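# Move one tray bottle into an empty carton cell

## Task

Take a single bottle off the tray and place it in a carton cell that holds nothing. When the job ends, more than one third of the bottles that began on the tray must still be upright, and the hand must have released the bottle.

## Robot and tools

Robot: two arms on a table, left_arm on the +y side with base near (+0.012, +0.287, 0) m and right_arm on the -y side near (-0.001, -0.293, 0) m. Each ends in a five-finger hand: right_arm has a right hand, left_arm a mirrored left hand. A camera stand sits behind the arms. Loose objects may get a brief push now and then.

Frame: everything uses the scene frame. Origin at table-top height midway between the arms, +z up, +x out over the table, +y toward left_arm. Arm names do not match image sides.

Hand point: a spot 0.05 m in front of the palm and 0.15 m from the wrist face along the fingers. Its +z runs along straight fingers, +y out of the palm, +x across the palm away from the thumb on the right hand (toward the thumb on the left). Straight fingers extend 0.06 to 0.07 m past it along +z, 0.06 m behind it along -y. A wrist bracket on the little-finger side can strike things. With the thumb turned in front of the palm the hand grips objects about 0.035 to 0.065 m thick.

Row layout (shared by execute_actions and move): 28 numbers, each in [-1, 1], always both arms. First left_arm: dx, dy, dz, rx, ry, rz, then little, ring, middle, index, thumb_bend, thumb_turn, force_limit, speed. Then right_arm in the same order. The six pose numbers are an offset, not a pose: a displacement from that arm's Hand target at the start of the action or move, along scene axes; 1.0 equals 0.6 m for dx, dy, dz and 180 degrees for the rotation vector rx, ry, rz, which turns about the Hand target position. All zeros re-requests the current Hand target. Hand motor numbers are absolute targets: -1 open/straight, +1 closed/curled; thumb_turn -1 beside the palm, +1 opposite the fingers. force_limit maps -1..+1 to roughly 0..10 N at the fingertip (0..15 N for the two thumb motors). speed rises from near zero at -1 to full at +0.48 and stays full above; use -0.94 or lower for a soft grip. There is no 'unchanged' code: to keep a hand as it is, resend the eight hand numbers of the last row actually run for it; if none has run yet, send hand_measured plus hand_force_limit and hand_speed. To squeeze harder raise force_limit and send a target more closed than hand_measured; to loosen, send one more open.

execute_actions: actions is a list of actions; each action has up to 15 rows, one per 1/30 s step, and a short table repeats its last row to fill 15. Every row in an action counts from the same starting Hand target, so repeating an offset in a later action moves further. cameras: list of names, ["all"], or []; images come only when requested or when actions is empty.

move: target is one row or a list of up to 15 rows; every row's offsets count from the same starting Hand targets, not from the previous row. Each hand point follows a straight line. speed: top path speed in m/s, 0.002 to 4.3, default 0.25 (rotation up to twice that in rad/s), one value or one per target. blend: corner rounding in metres, one or per target; 0 stops at each. blocking=false returns after about 0.5 s while motion continues. All paths share a 10 s cap. No obstacle avoidance; faster moves hit harder and lag more. The result adds a move: line (done, off_target, moving, held, fault) and limits (paced = pose clipped, held = steps withheld). An arm not named by the ending finished within 10 mm and 2 degrees.

wait: seconds 0 to 10; arms hold their last command. stop: brakes a running move. zoom_image: camera (cam_high, cam_low, cam_left_wrist, cam_right_wrist) and region [x0, y0, x1, y1] in pixels from the top-left, at most 504 by 504, on the latest image. show_instructions: shows reference pages. finished_scene: scene = the current scene's number; ends it irreversibly.

Results: end_effector_position (m) and end_effector_quat_wxyz in the scene frame; Hand target (the last commanded pose after clipping, base of the next offsets); joint positions, velocities and torques; per hand, six-value lists hand_measured, hand_stopped_by (moving, target, force, stalled, fault) and hand_load_n (positive when pushed open; near 0 after losing a grip), plus hand_force_limit and hand_speed. MOTOR HOT warns of heating; OVER-TEMPERATURE FAULT means that arm dropped and is out for 30 s or more. Camera images are 896x504.

Behaviour: orientation commands are clipped to 40 degrees from the current orientation each step. Arms often rest 1 to 3 cm (up to 5 cm) short, usually low; resend or add the missing offset. Small turns can shift the hand point a lot. A blocked arm keeps pressing until commanded back past its hand point.

Avoid: dropping or knocking over bottles, releasing a bottle while it moves, slamming or hard pushing against the table, carton or tray, anything falling or being left off the table, arms touching each other or a hand closing on the other hand, excess finger force from heavy or fast-swung loads, paths close to an arm's own base, and long stretched or strained holds that overheat motors.

Each tool is called after ">>>" as name(argument=value, ...) on one line, values as JSON.

Reference images:

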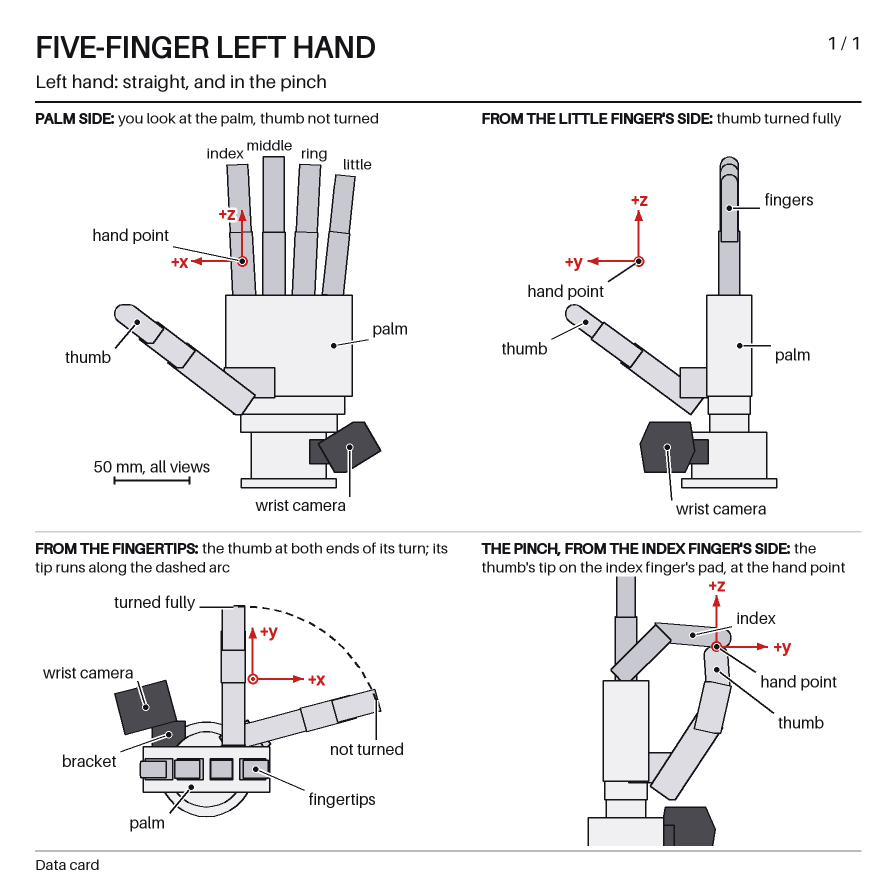

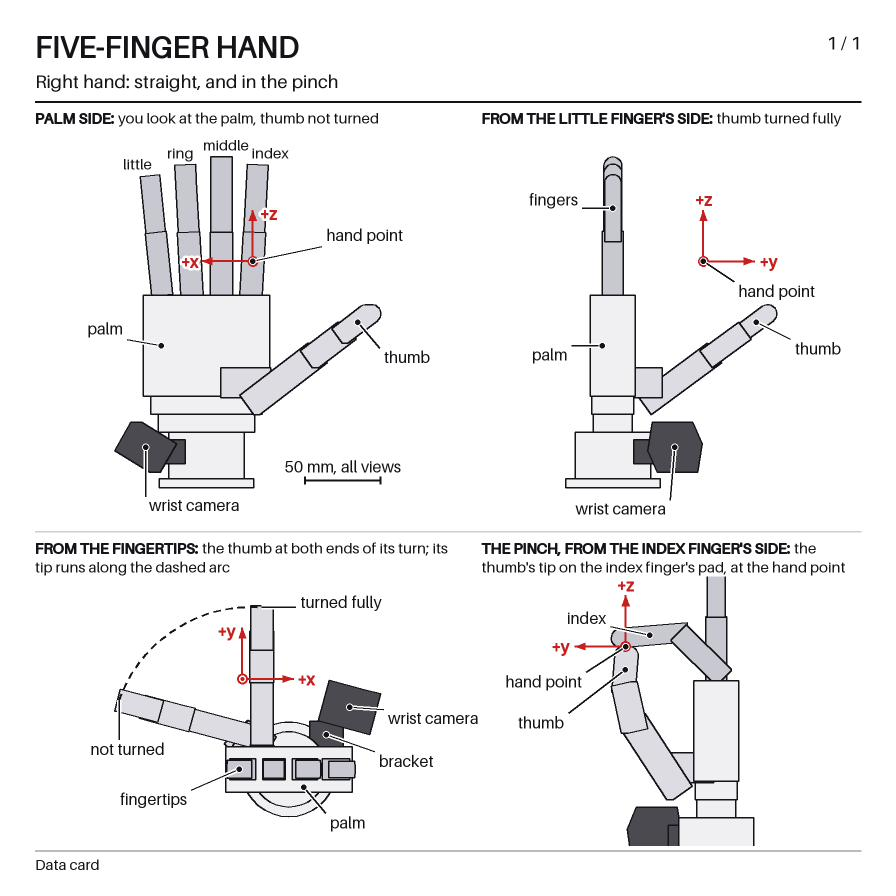

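## Session

>>> execute_actions(actions=[])

Scene clock: 0.00 s.
left_arm: end_effector_position=(+0.2304, +0.3142, +0.3043) hand_measured=(-1.000, -1.000, -1.000, -1.000, -1.000, -1.000) hand_load_n=(+0.0, +0.0, +0.0, +0.0, +0.0, +0.0) hand_stopped_by=(target, target, target, target, target, target) hand_force_limit=0.00 hand_speed=-0.80 end_effector_quat_wxyz=(+0.138, +0.045, +0.978, -0.150) | right_arm: end_effector_position=(+0.6117, -0.4499, +0.3785) hand_measured=(-1.000, -1.000, -1.000, -1.000, -1.000, -1.000) hand_load_n=(+0.0, +0.0, +0.0, +0.0, +0.0, +0.0) hand_stopped_by=(target, target, target, target, target, target) hand_force_limit=0.00 hand_speed=-0.80 end_effector_quat_wxyz=(-0.167, +0.508, +0.441, +0.721)
Joint positions: left_arm=[0.179 0.828 1.16 -1.681 0.348 1.774] | right_arm=[-0.576 1.719 1.189 1.419 -1.448 -1.172]
Joint velocities: within noise
Joint torques (N m): no reading
Heat: left arm: hottest wrist roll 38 °C; right arm: hottest wrist pitch 33 °C.
Hand target: left_arm +0.2349, +0.3148, +0.3157; +0.153, +0.048, +0.976, -0.148 | right_arm +0.6130, -0.4507, +0.3898; -0.159, +0.501, +0.447, +0.724

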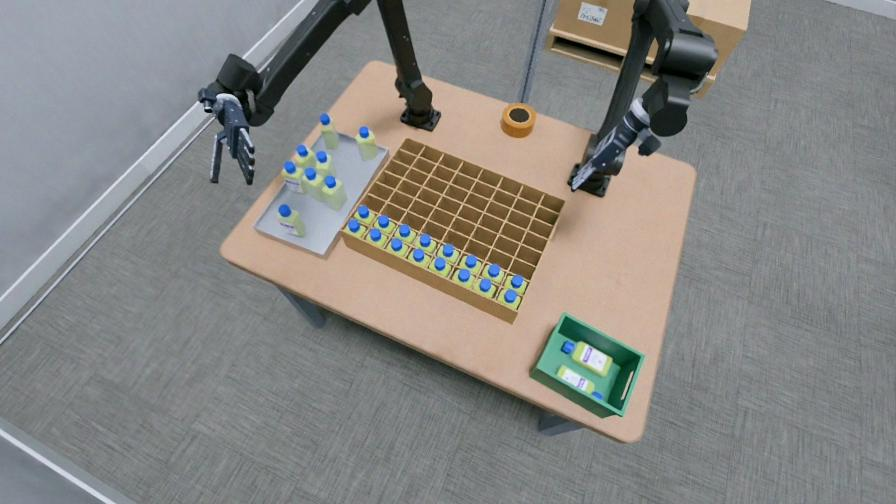

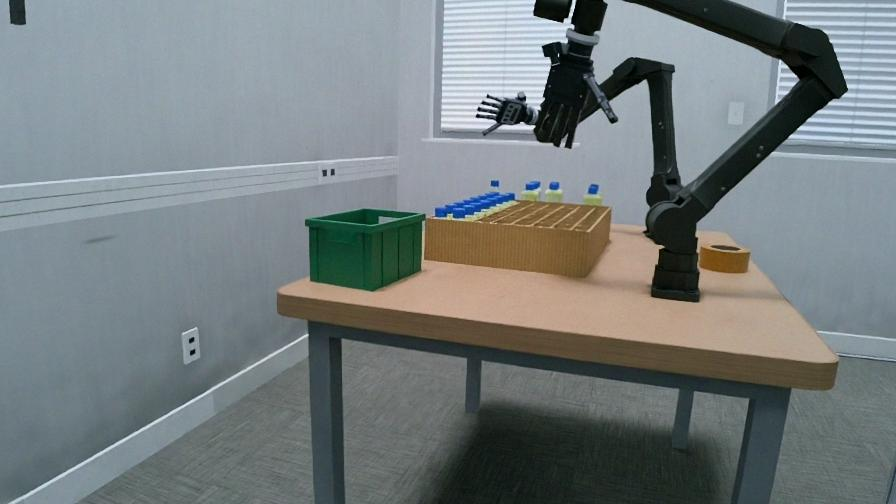

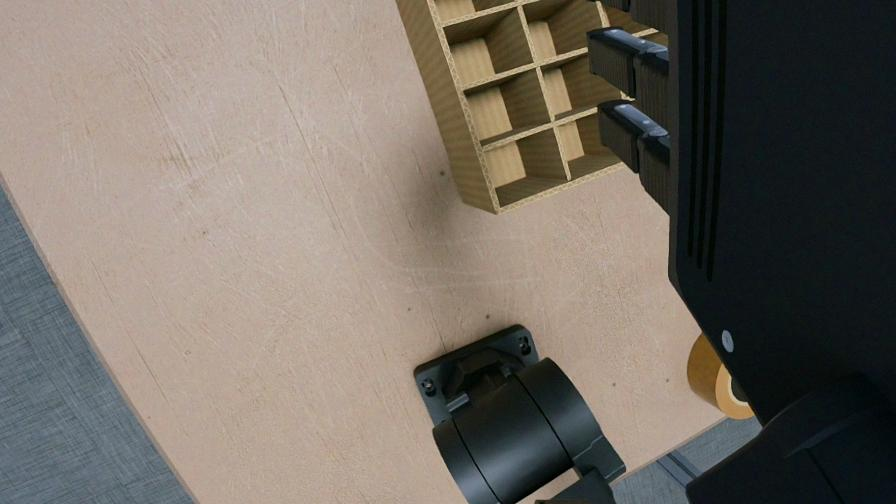

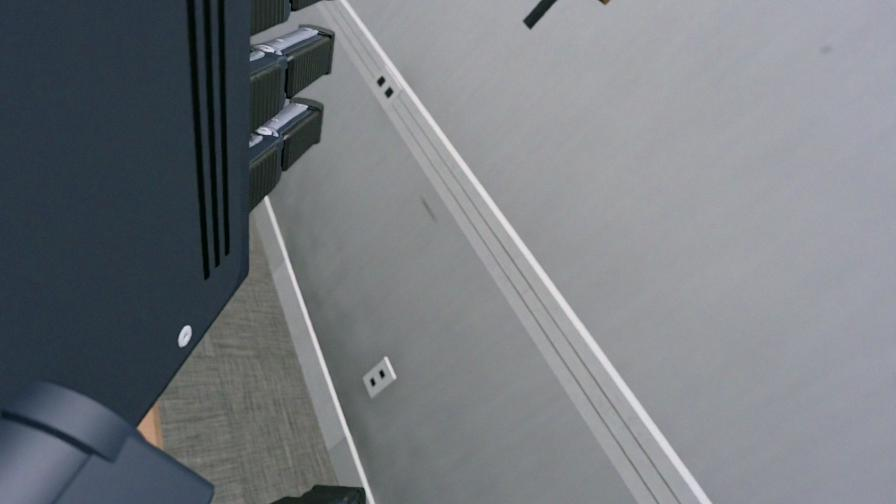

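>>> zoom_image(camera="cam_high", region=[200, 60, 600, 330])

>>> zoom_image(camera="cam_low", region=[400, 60, 760, 310])

Scaled by 1.260 from the camera's 896x504 image, which has a finer 1280x720 frame.

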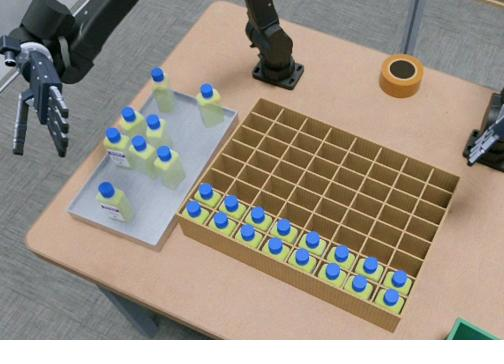

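Scaled by 1.400 from the camera's 896x504 image, which has a finer 1280x720 frame.

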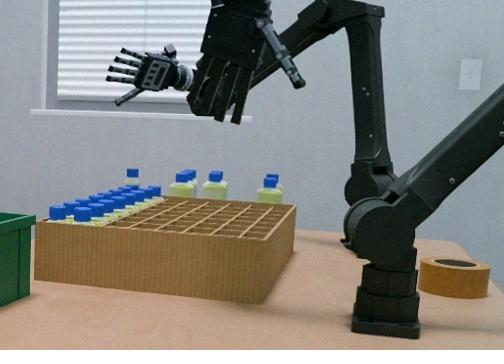

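>>> zoom_image(camera="cam_high", region=[330, 130, 580, 330])

>>> zoom_image(camera="cam_high", region=[190, 70, 390, 260])

Scaled by 2.016 from the camera's 896x504 image, which has a finer 1280x720 frame.

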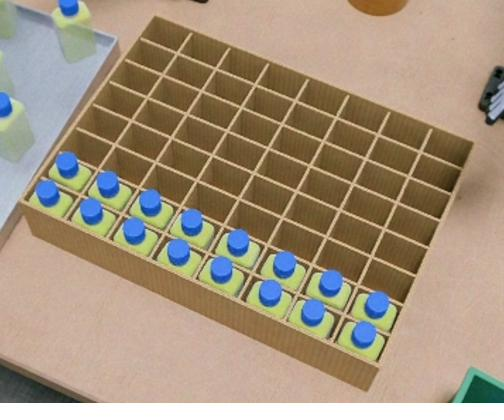

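Scaled by 2.520 from the camera's 896x504 image, which has a finer 1280x720 frame.

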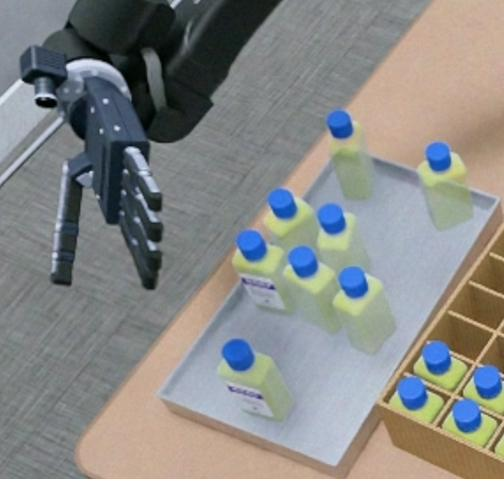

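>>> move(target=[0,0,0,0,0,0,-1,-1,-1,-1,-1,-1,0,-0.8,-0.355,0.118,0.05,0.536,0.481,-0.398,1,1,-0.2,-0.2,-1,1,0,0], speed=0.3, cameras=["all"])

Scene clock: 204.53 s.
left_arm: end_effector_position=(+0.2304, +0.3142, +0.3043) hand_measured=(-1.000, -1.000, -1.000, -1.000, -1.000, -1.000) hand_load_n=(+0.0, +0.0, +0.0, +0.0, +0.0, +0.0) hand_stopped_by=(target, target, target, target, target, target) hand_force_limit=0.00 hand_speed=-0.80 end_effector_quat_wxyz=(+0.138, +0.045, +0.978, -0.150) | right_arm: end_effector_position=(+0.3942, -0.3743, +0.3984) hand_measured=(+1.000, +1.000, -0.200, -0.200, -1.000, +1.000) hand_load_n=(+0.0, +0.0, -0.5, +0.0, +0.0, +0.0) hand_stopped_by=(target, target, target, target, target, target) hand_force_limit=0.00 hand_speed=0.00 end_effector_quat_wxyz=(-0.267, +0.662, -0.652, +0.256)
Joint positions: left_arm=[0.179 0.828 1.16 -1.681 0.348 1.774] | right_arm=[-0.384 1.128 1.488 -1.212 -0.262 -0.275]
Joint torques (N m): left_arm=[1.73 0.79 10.19 0.9 0.29 0.02] | right_arm=[-0.62 -5.83 11.86 1.35 0.02 -0.05]
Heat: left arm: hottest elbow 47 °C; right arm: hottest elbow 37 °C.
Hand target: left_arm +0.2349, +0.3148, +0.3157; +0.153, +0.048, +0.976, -0.148 | right_arm +0.3999, -0.3798, +0.4199; -0.272, +0.653, -0.653, +0.271
Off the commanded pose: left_arm 0.012 m, 2 deg | right_arm 0.023 m, 2 deg.
move: off_target (left_arm, right_arm)

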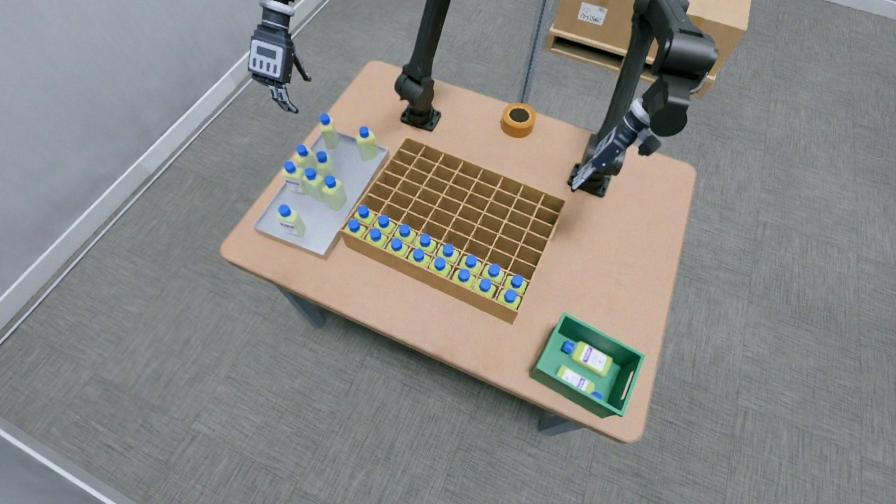

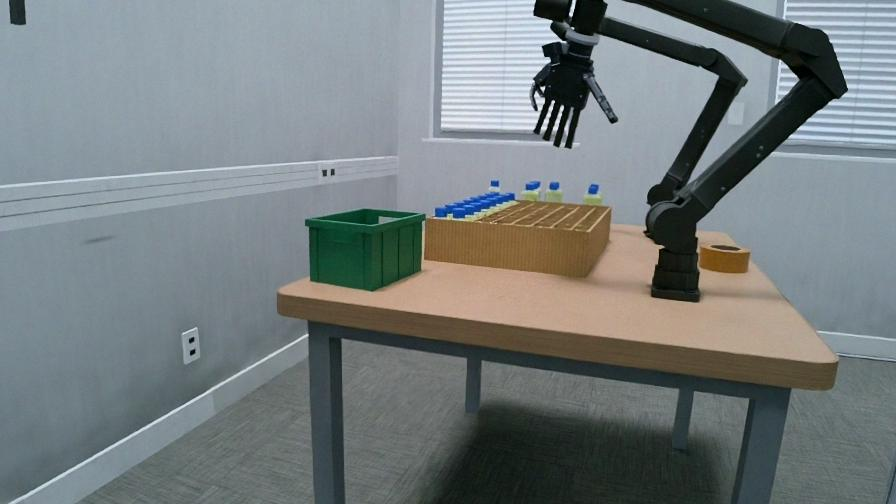

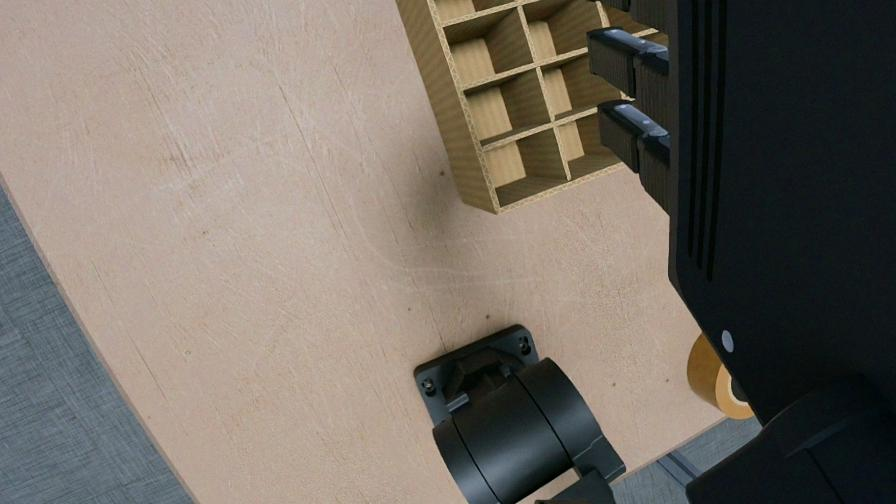

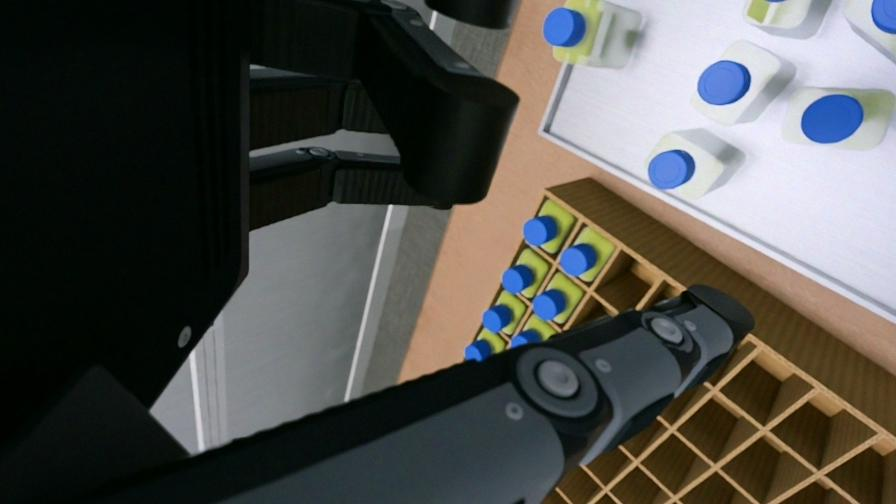

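>>> move(target=[0,0,0,0,0,0,-1,-1,-1,-1,-1,-1,0,-0.8,-0.278,0.048,-0.267,0,0,0,1,1,-0.2,-0.2,-1,1,0,0], speed=0.2, cameras=["all"])

Scene clock: 217.00 s.
left_arm: end_effector_position=(+0.2304, +0.3142, +0.3043) hand_measured=(-1.000, -1.000, -1.000, -1.000, -1.000, -1.000) hand_load_n=(+0.0, +0.0, +0.0, +0.0, +0.0, +0.0) hand_stopped_by=(target, target, target, target, target, target) hand_force_limit=0.00 hand_speed=-0.80 end_effector_quat_wxyz=(+0.138, +0.045, +0.978, -0.150) | right_arm: end_effector_position=(+0.2345, -0.3494, +0.2616) hand_measured=(+1.000, +1.000, -0.200, -0.200, -1.000, +1.000) hand_load_n=(+0.0, +0.0, +0.0, +0.0, +0.0, +0.0) hand_stopped_by=(target, target, target, target, target, target) hand_force_limit=0.00 hand_speed=0.00 end_effector_quat_wxyz=(-0.273, +0.652, -0.654, +0.269)
Joint positions: left_arm=[0.179 0.828 1.16 -1.681 0.348 1.774] | right_arm=[-0.584 0.603 0.858 -1.124 -0.39 -0.411]
Joint torques (N m): left_arm=[1.79 0.91 10.19 0.69 0.27 0.07] | right_arm=[-0.5 -0.85 7.51 1.72 -0.31 -0.24]
Heat: left arm: hottest elbow 47 °C; right arm: hottest elbow 40 °C.
Hand target: left_arm +0.2349, +0.3148, +0.3157; +0.153, +0.048, +0.976, -0.148 | right_arm +0.2332, -0.3511, +0.2597; -0.272, +0.653, -0.653, +0.271
Off the commanded pose: left_arm 0.012 m, 2 deg | right_arm 0.003 m, 0 deg.
move: off_target (left_arm)

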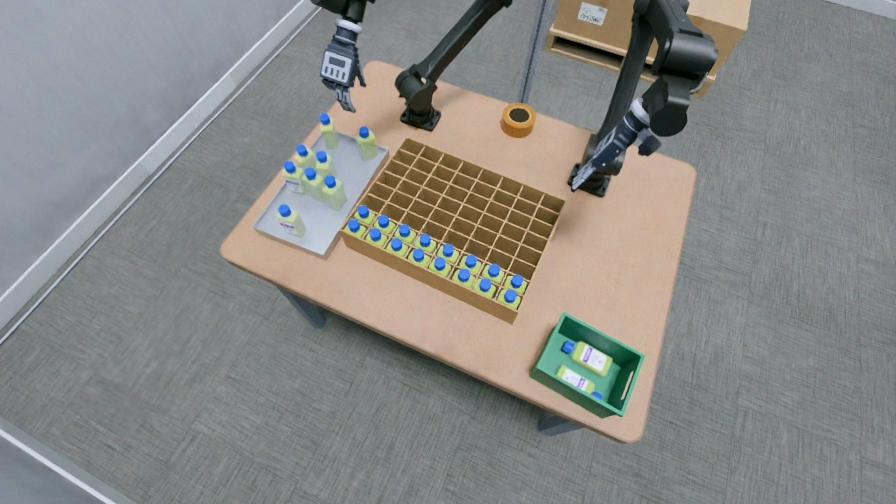

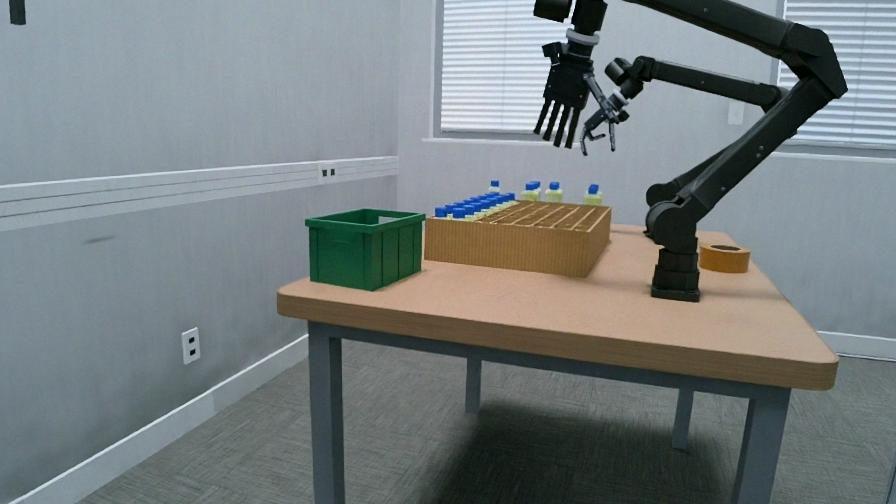

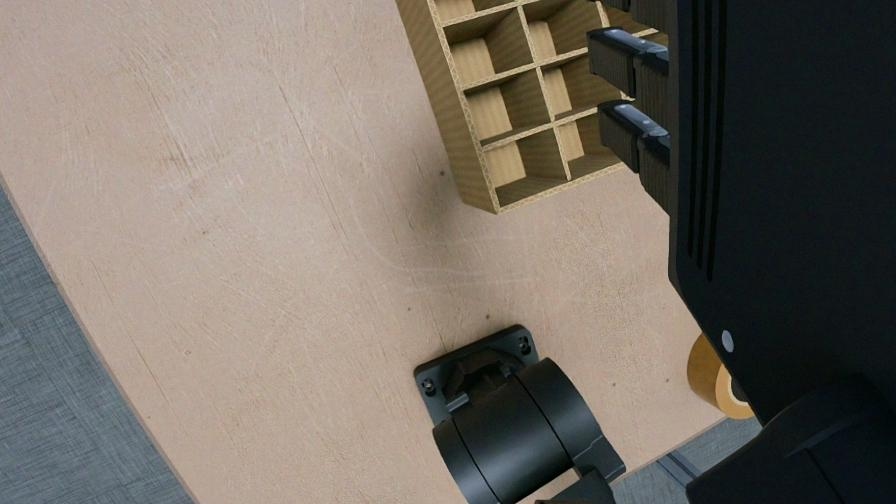

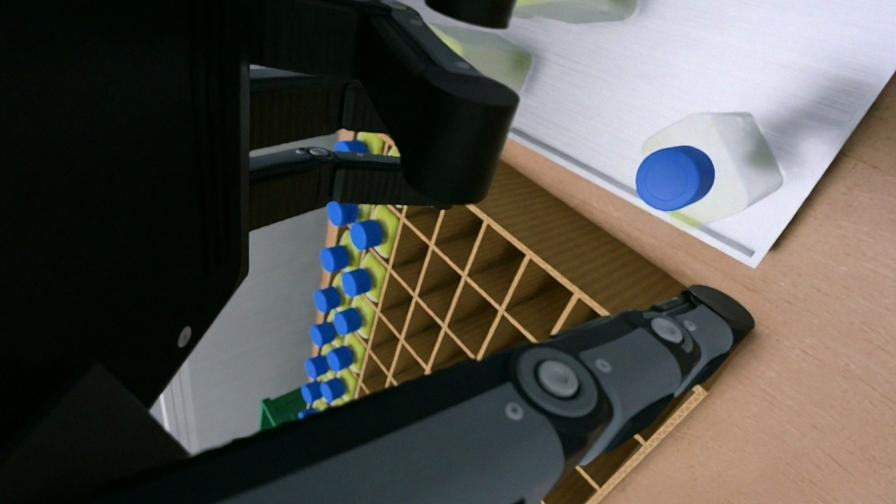

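>>> move(target=[0,0,0,0,0,0,-1,-1,-1,-1,-1,-1,0,-0.8,0,0,-0.1417,0,0,0,1,1,-0.2,-0.2,-1,1,0,0], speed=0.12, cameras=["cam_high","cam_low","cam_right_wrist"])

Scene clock: 260.37 s.
left_arm: end_effector_position=(+0.2304, +0.3142, +0.3043) hand_measured=(-1.000, -1.000, -1.000, -1.000, -1.000, -1.000) hand_load_n=(+0.0, +0.5, +0.0, +0.0, +0.0, +0.0) hand_stopped_by=(target, target, target, target, target, target) hand_force_limit=0.00 hand_speed=-0.80 end_effector_quat_wxyz=(+0.138, +0.045, +0.978, -0.150) | right_arm: end_effector_position=(+0.2312, -0.3476, +0.1732) hand_measured=(+1.000, +1.000, -0.200, -0.200, -1.000, +1.000) hand_load_n=(+0.0, +0.0, +0.0, +0.0, -0.5, +0.0) hand_stopped_by=(target, target, target, target, target, target) hand_force_limit=0.00 hand_speed=0.00 end_effector_quat_wxyz=(-0.271, +0.653, -0.658, +0.260)
Joint positions: left_arm=[0.179 0.828 1.16 -1.681 0.348 1.774] | right_arm=[-0.585 0.562 0.619 -0.945 -0.39 -0.414]
Joint torques (N m): left_arm=[0.85 0.67 10.14 0.81 0.3 0] | right_arm=[-0.26 -0.97 7.88 2.25 -0.32 -0.24]
Heat: left arm: hottest elbow 48 °C; right arm: hottest elbow 38 °C.
Hand target: left_arm +0.2349, +0.3148, +0.3157; +0.153, +0.048, +0.976, -0.148 | right_arm +0.2332, -0.3510, +0.1747; -0.273, +0.653, -0.653, +0.271
Off the commanded pose: left_arm 0.012 m, 2 deg | right_arm 0.004 m, 1 deg.
move: off_target (left_arm)
Images, in order (width x height): cam_high 896x504, cam_low 896x504, cam_right_wrist 896x504.

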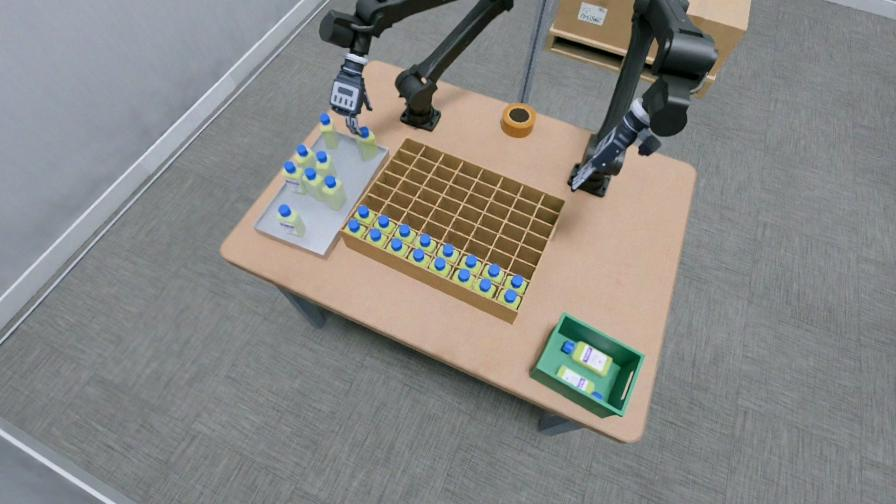

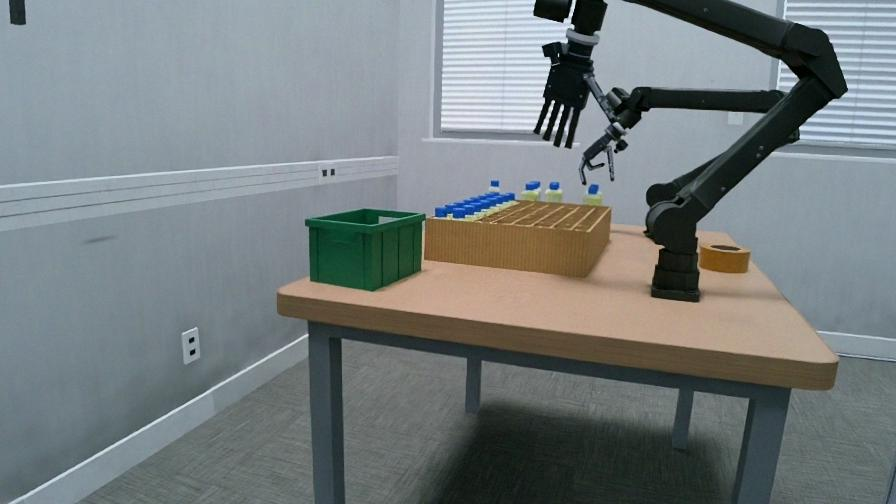

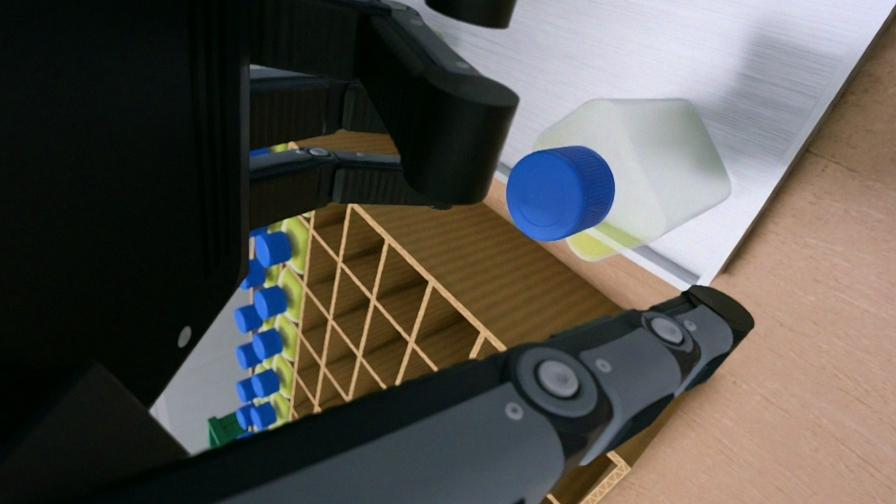

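>>> zoom_image(camera="cam_right_wrist", region=[380, 80, 780, 360])

>>> zoom_image(camera="cam_low", region=[480, 120, 680, 240])

>>> zoom_image(camera="cam_high", region=[300, 60, 440, 180])

Scaled by 1.260 from the camera's 896x504 image, which has a finer 1280x720 frame.

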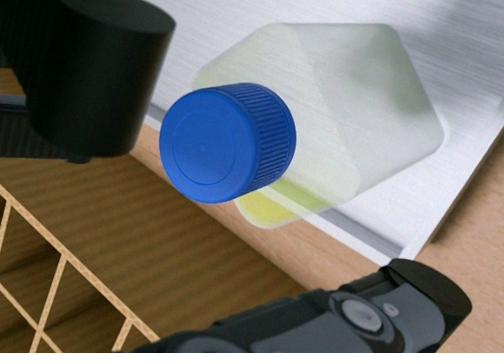

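Scaled by 2.520 from the camera's 896x504 image, which has a finer 1280x720 frame.

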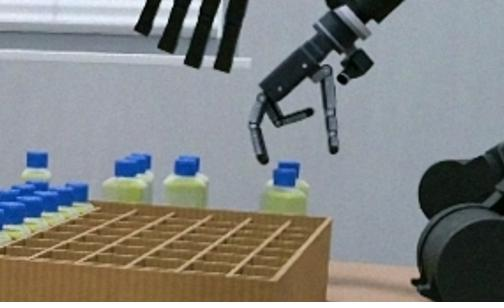

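Scaled by 3.600 from the camera's 896x504 image, which has a finer 1280x720 frame.

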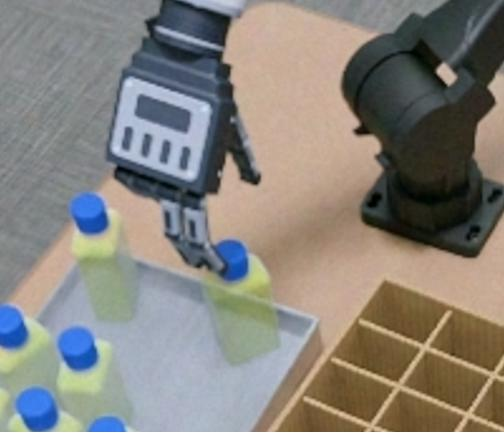

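>>> move(target=[0,0,0,0,0,0,-1,-1,-1,-1,-1,-1,0,-0.8,0.045,-0.011,-0.005,0,0,0,1,1,-0.2,-0.2,-1,1,0,0], speed=0.1, cameras=["cam_high","cam_low","cam_right_wrist"])

>>> zoom_image(camera="cam_low", region=[540, 130, 660, 230])

>>> zoom_image(camera="cam_high", region=[310, 80, 430, 180])

Scene clock: 329.63 s.
left_arm: end_effector_position=(+0.2304, +0.3142, +0.3043) hand_measured=(-1.000, -1.000, -1.000, -1.000, -1.000, -1.000) hand_load_n=(+0.0, +0.0, +0.0, +0.0, +0.0, -0.5) hand_stopped_by=(target, target, target, target, target, target) hand_force_limit=0.00 hand_speed=-0.80 end_effector_quat_wxyz=(+0.138, +0.045, +0.978, -0.150) | right_arm: end_effector_position=(+0.2530, -0.3562, +0.1650) hand_measured=(+1.000, +1.000, -0.200, -0.200, -1.000, +1.000) hand_load_n=(+0.0, +0.0, +0.0, +0.0, +0.0, +0.0) hand_stopped_by=(target, target, target, target, target, target) hand_force_limit=0.00 hand_speed=0.00 end_effector_quat_wxyz=(-0.269, +0.655, -0.656, +0.263)
Joint positions: left_arm=[0.179 0.828 1.16 -1.681 0.348 1.774] | right_arm=[-0.556 0.64 0.619 -0.856 -0.367 -0.396]
Joint torques (N m): left_arm=[1.08 0.97 10.21 0.96 0.3 0.01] | right_arm=[0.85 -0.91 9.16 2.25 -0.01 -0.01]
Heat: left arm: hottest elbow 48 °C; right arm: hottest elbow 39 °C.
Hand target: left_arm +0.2349, +0.3148, +0.3157; +0.153, +0.048, +0.976, -0.148 | right_arm +0.2602, -0.3576, +0.1717; -0.272, +0.653, -0.653, +0.271
Off the commanded pose: left_arm 0.012 m, 2 deg | right_arm 0.010 m, 1 deg.
move: off_target (left_arm)
Images, in order (width x height): cam_high 896x504, cam_low 896x504, cam_right_wrist 896x504.

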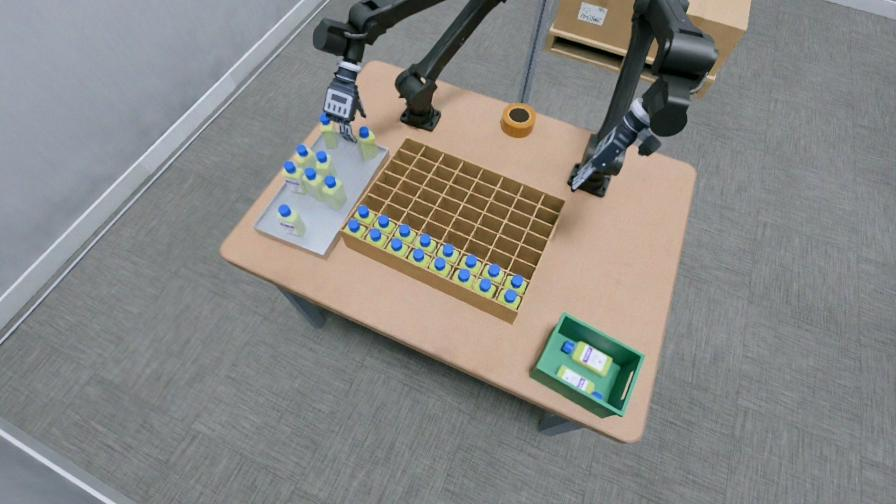

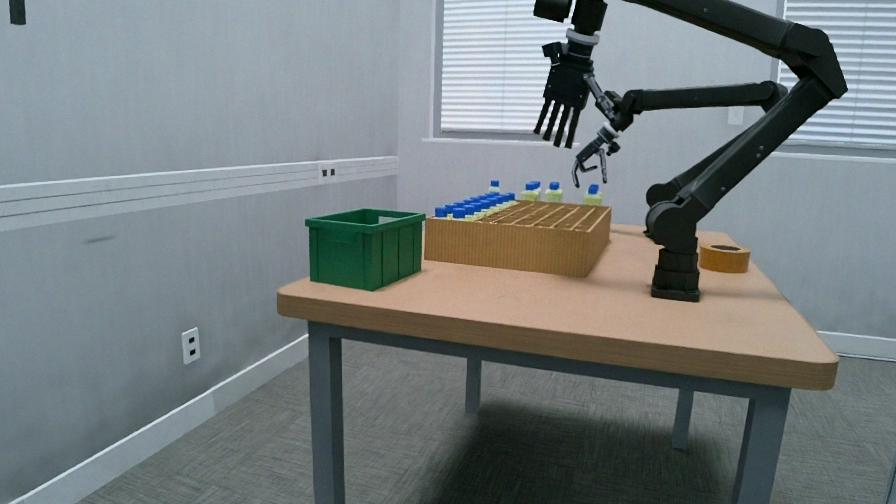

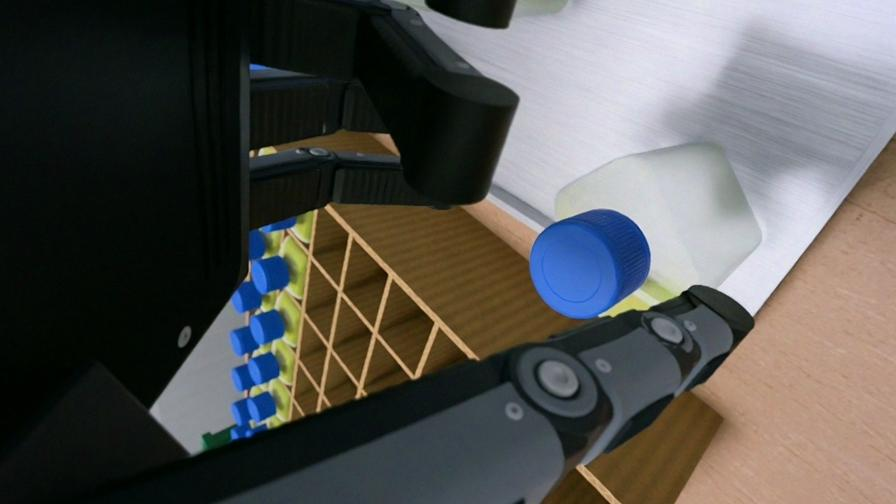

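Scaled by 4.200 from the camera's 896x504 image, which has a finer 1280x720 frame.

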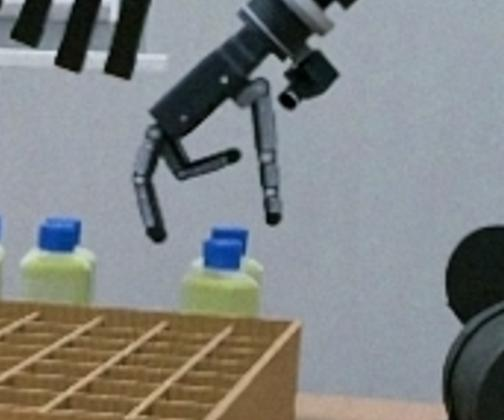

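Scaled by 4.200 from the camera's 896x504 image, which has a finer 1280x720 frame.

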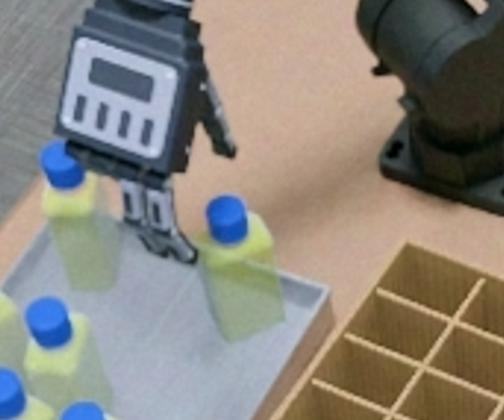

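>>> move(target=[0,0,0,0,0,0,-1,-1,-1,-1,-1,-1,0,-0.8,0.003,0.008,-0.01,0,0,0,1,1,0,0,-1,1,0,0], speed=0.1, cameras=["cam_high","cam_low","cam_right_wrist"])

>>> zoom_image(camera="cam_low", region=[540, 130, 660, 230])

>>> zoom_image(camera="cam_high", region=[310, 80, 430, 180])

Scene clock: 368.43 s.
left_arm: end_effector_position=(+0.2304, +0.3142, +0.3043) hand_measured=(-1.000, -1.000, -1.000, -1.000, -1.000, -1.000) hand_load_n=(+0.5, +0.0, +0.0, +0.0, +0.0, +0.0) hand_stopped_by=(target, target, target, target, target, target) hand_force_limit=0.00 hand_speed=-0.80 end_effector_quat_wxyz=(+0.138, +0.045, +0.978, -0.150) | right_arm: end_effector_position=(+0.2588, -0.3538, +0.1670) hand_measured=(+1.000, +1.000, +0.000, +0.000, -1.000, +1.000) hand_load_n=(+0.0, +0.0, +0.0, +0.0, +0.0, +0.0) hand_stopped_by=(target, target, target, target, target, target) hand_force_limit=0.00 hand_speed=0.00 end_effector_quat_wxyz=(-0.270, +0.654, -0.653, +0.269)
Joint positions: left_arm=[0.179 0.828 1.16 -1.681 0.348 1.774] | right_arm=[-0.529 0.64 0.619 -0.834 -0.349 -0.374]
Joint torques (N m): left_arm=[1.61 0.44 10.29 0.92 0.28 0] | right_arm=[0.79 -0.85 7.83 2.32 0 -0.03]
Heat: left arm: hottest elbow 48 °C; right arm: hottest elbow 41 °C.
Hand target: left_arm +0.2349, +0.3148, +0.3157; +0.153, +0.048, +0.976, -0.148 | right_arm +0.2620, -0.3528, +0.1657; -0.273, +0.653, -0.653, +0.271
Off the commanded pose: left_arm 0.012 m, 2 deg | right_arm 0.004 m, 0 deg.
move: off_target (left_arm)
Images, in order (width x height): cam_high 896x504, cam_low 896x504, cam_right_wrist 896x504.

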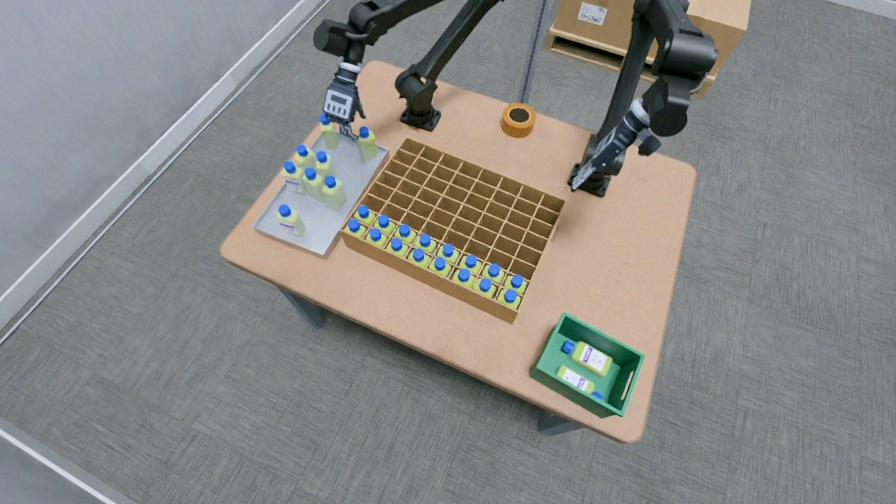

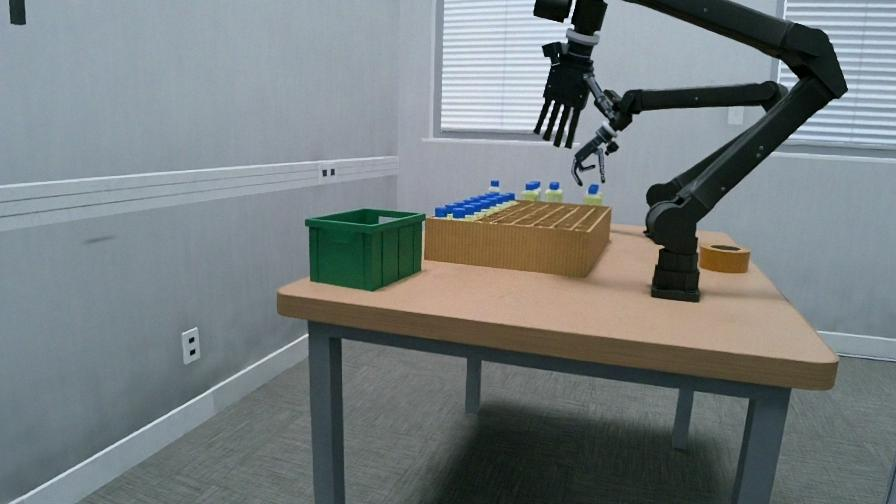

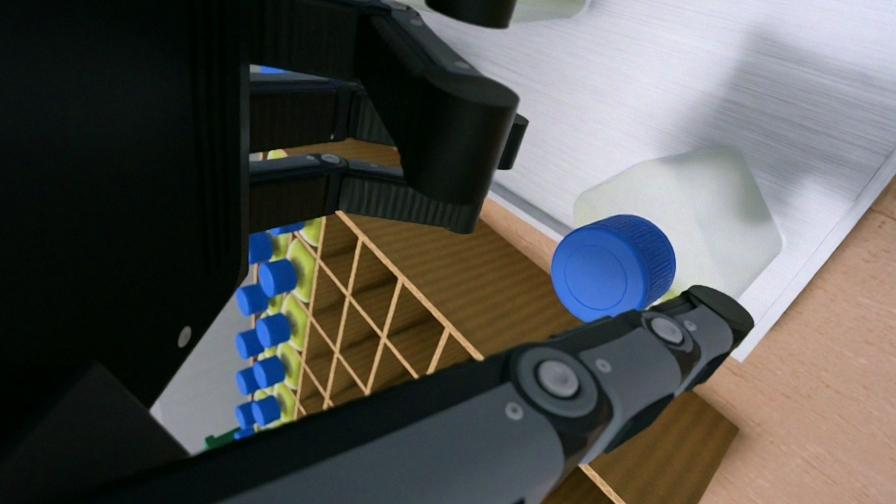

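Scaled by 4.200 from the camera's 896x504 image, which has a finer 1280x720 frame.

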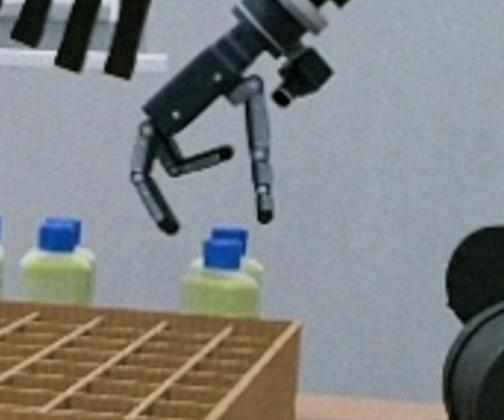

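Scaled by 4.200 from the camera's 896x504 image, which has a finer 1280x720 frame.

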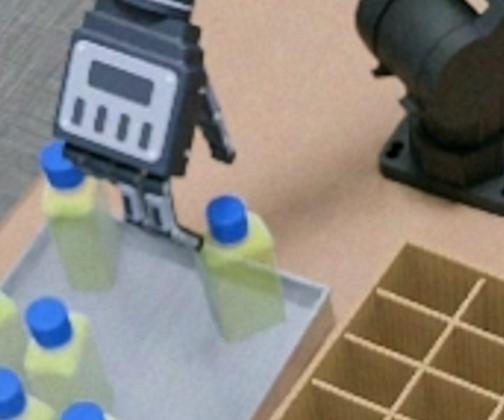

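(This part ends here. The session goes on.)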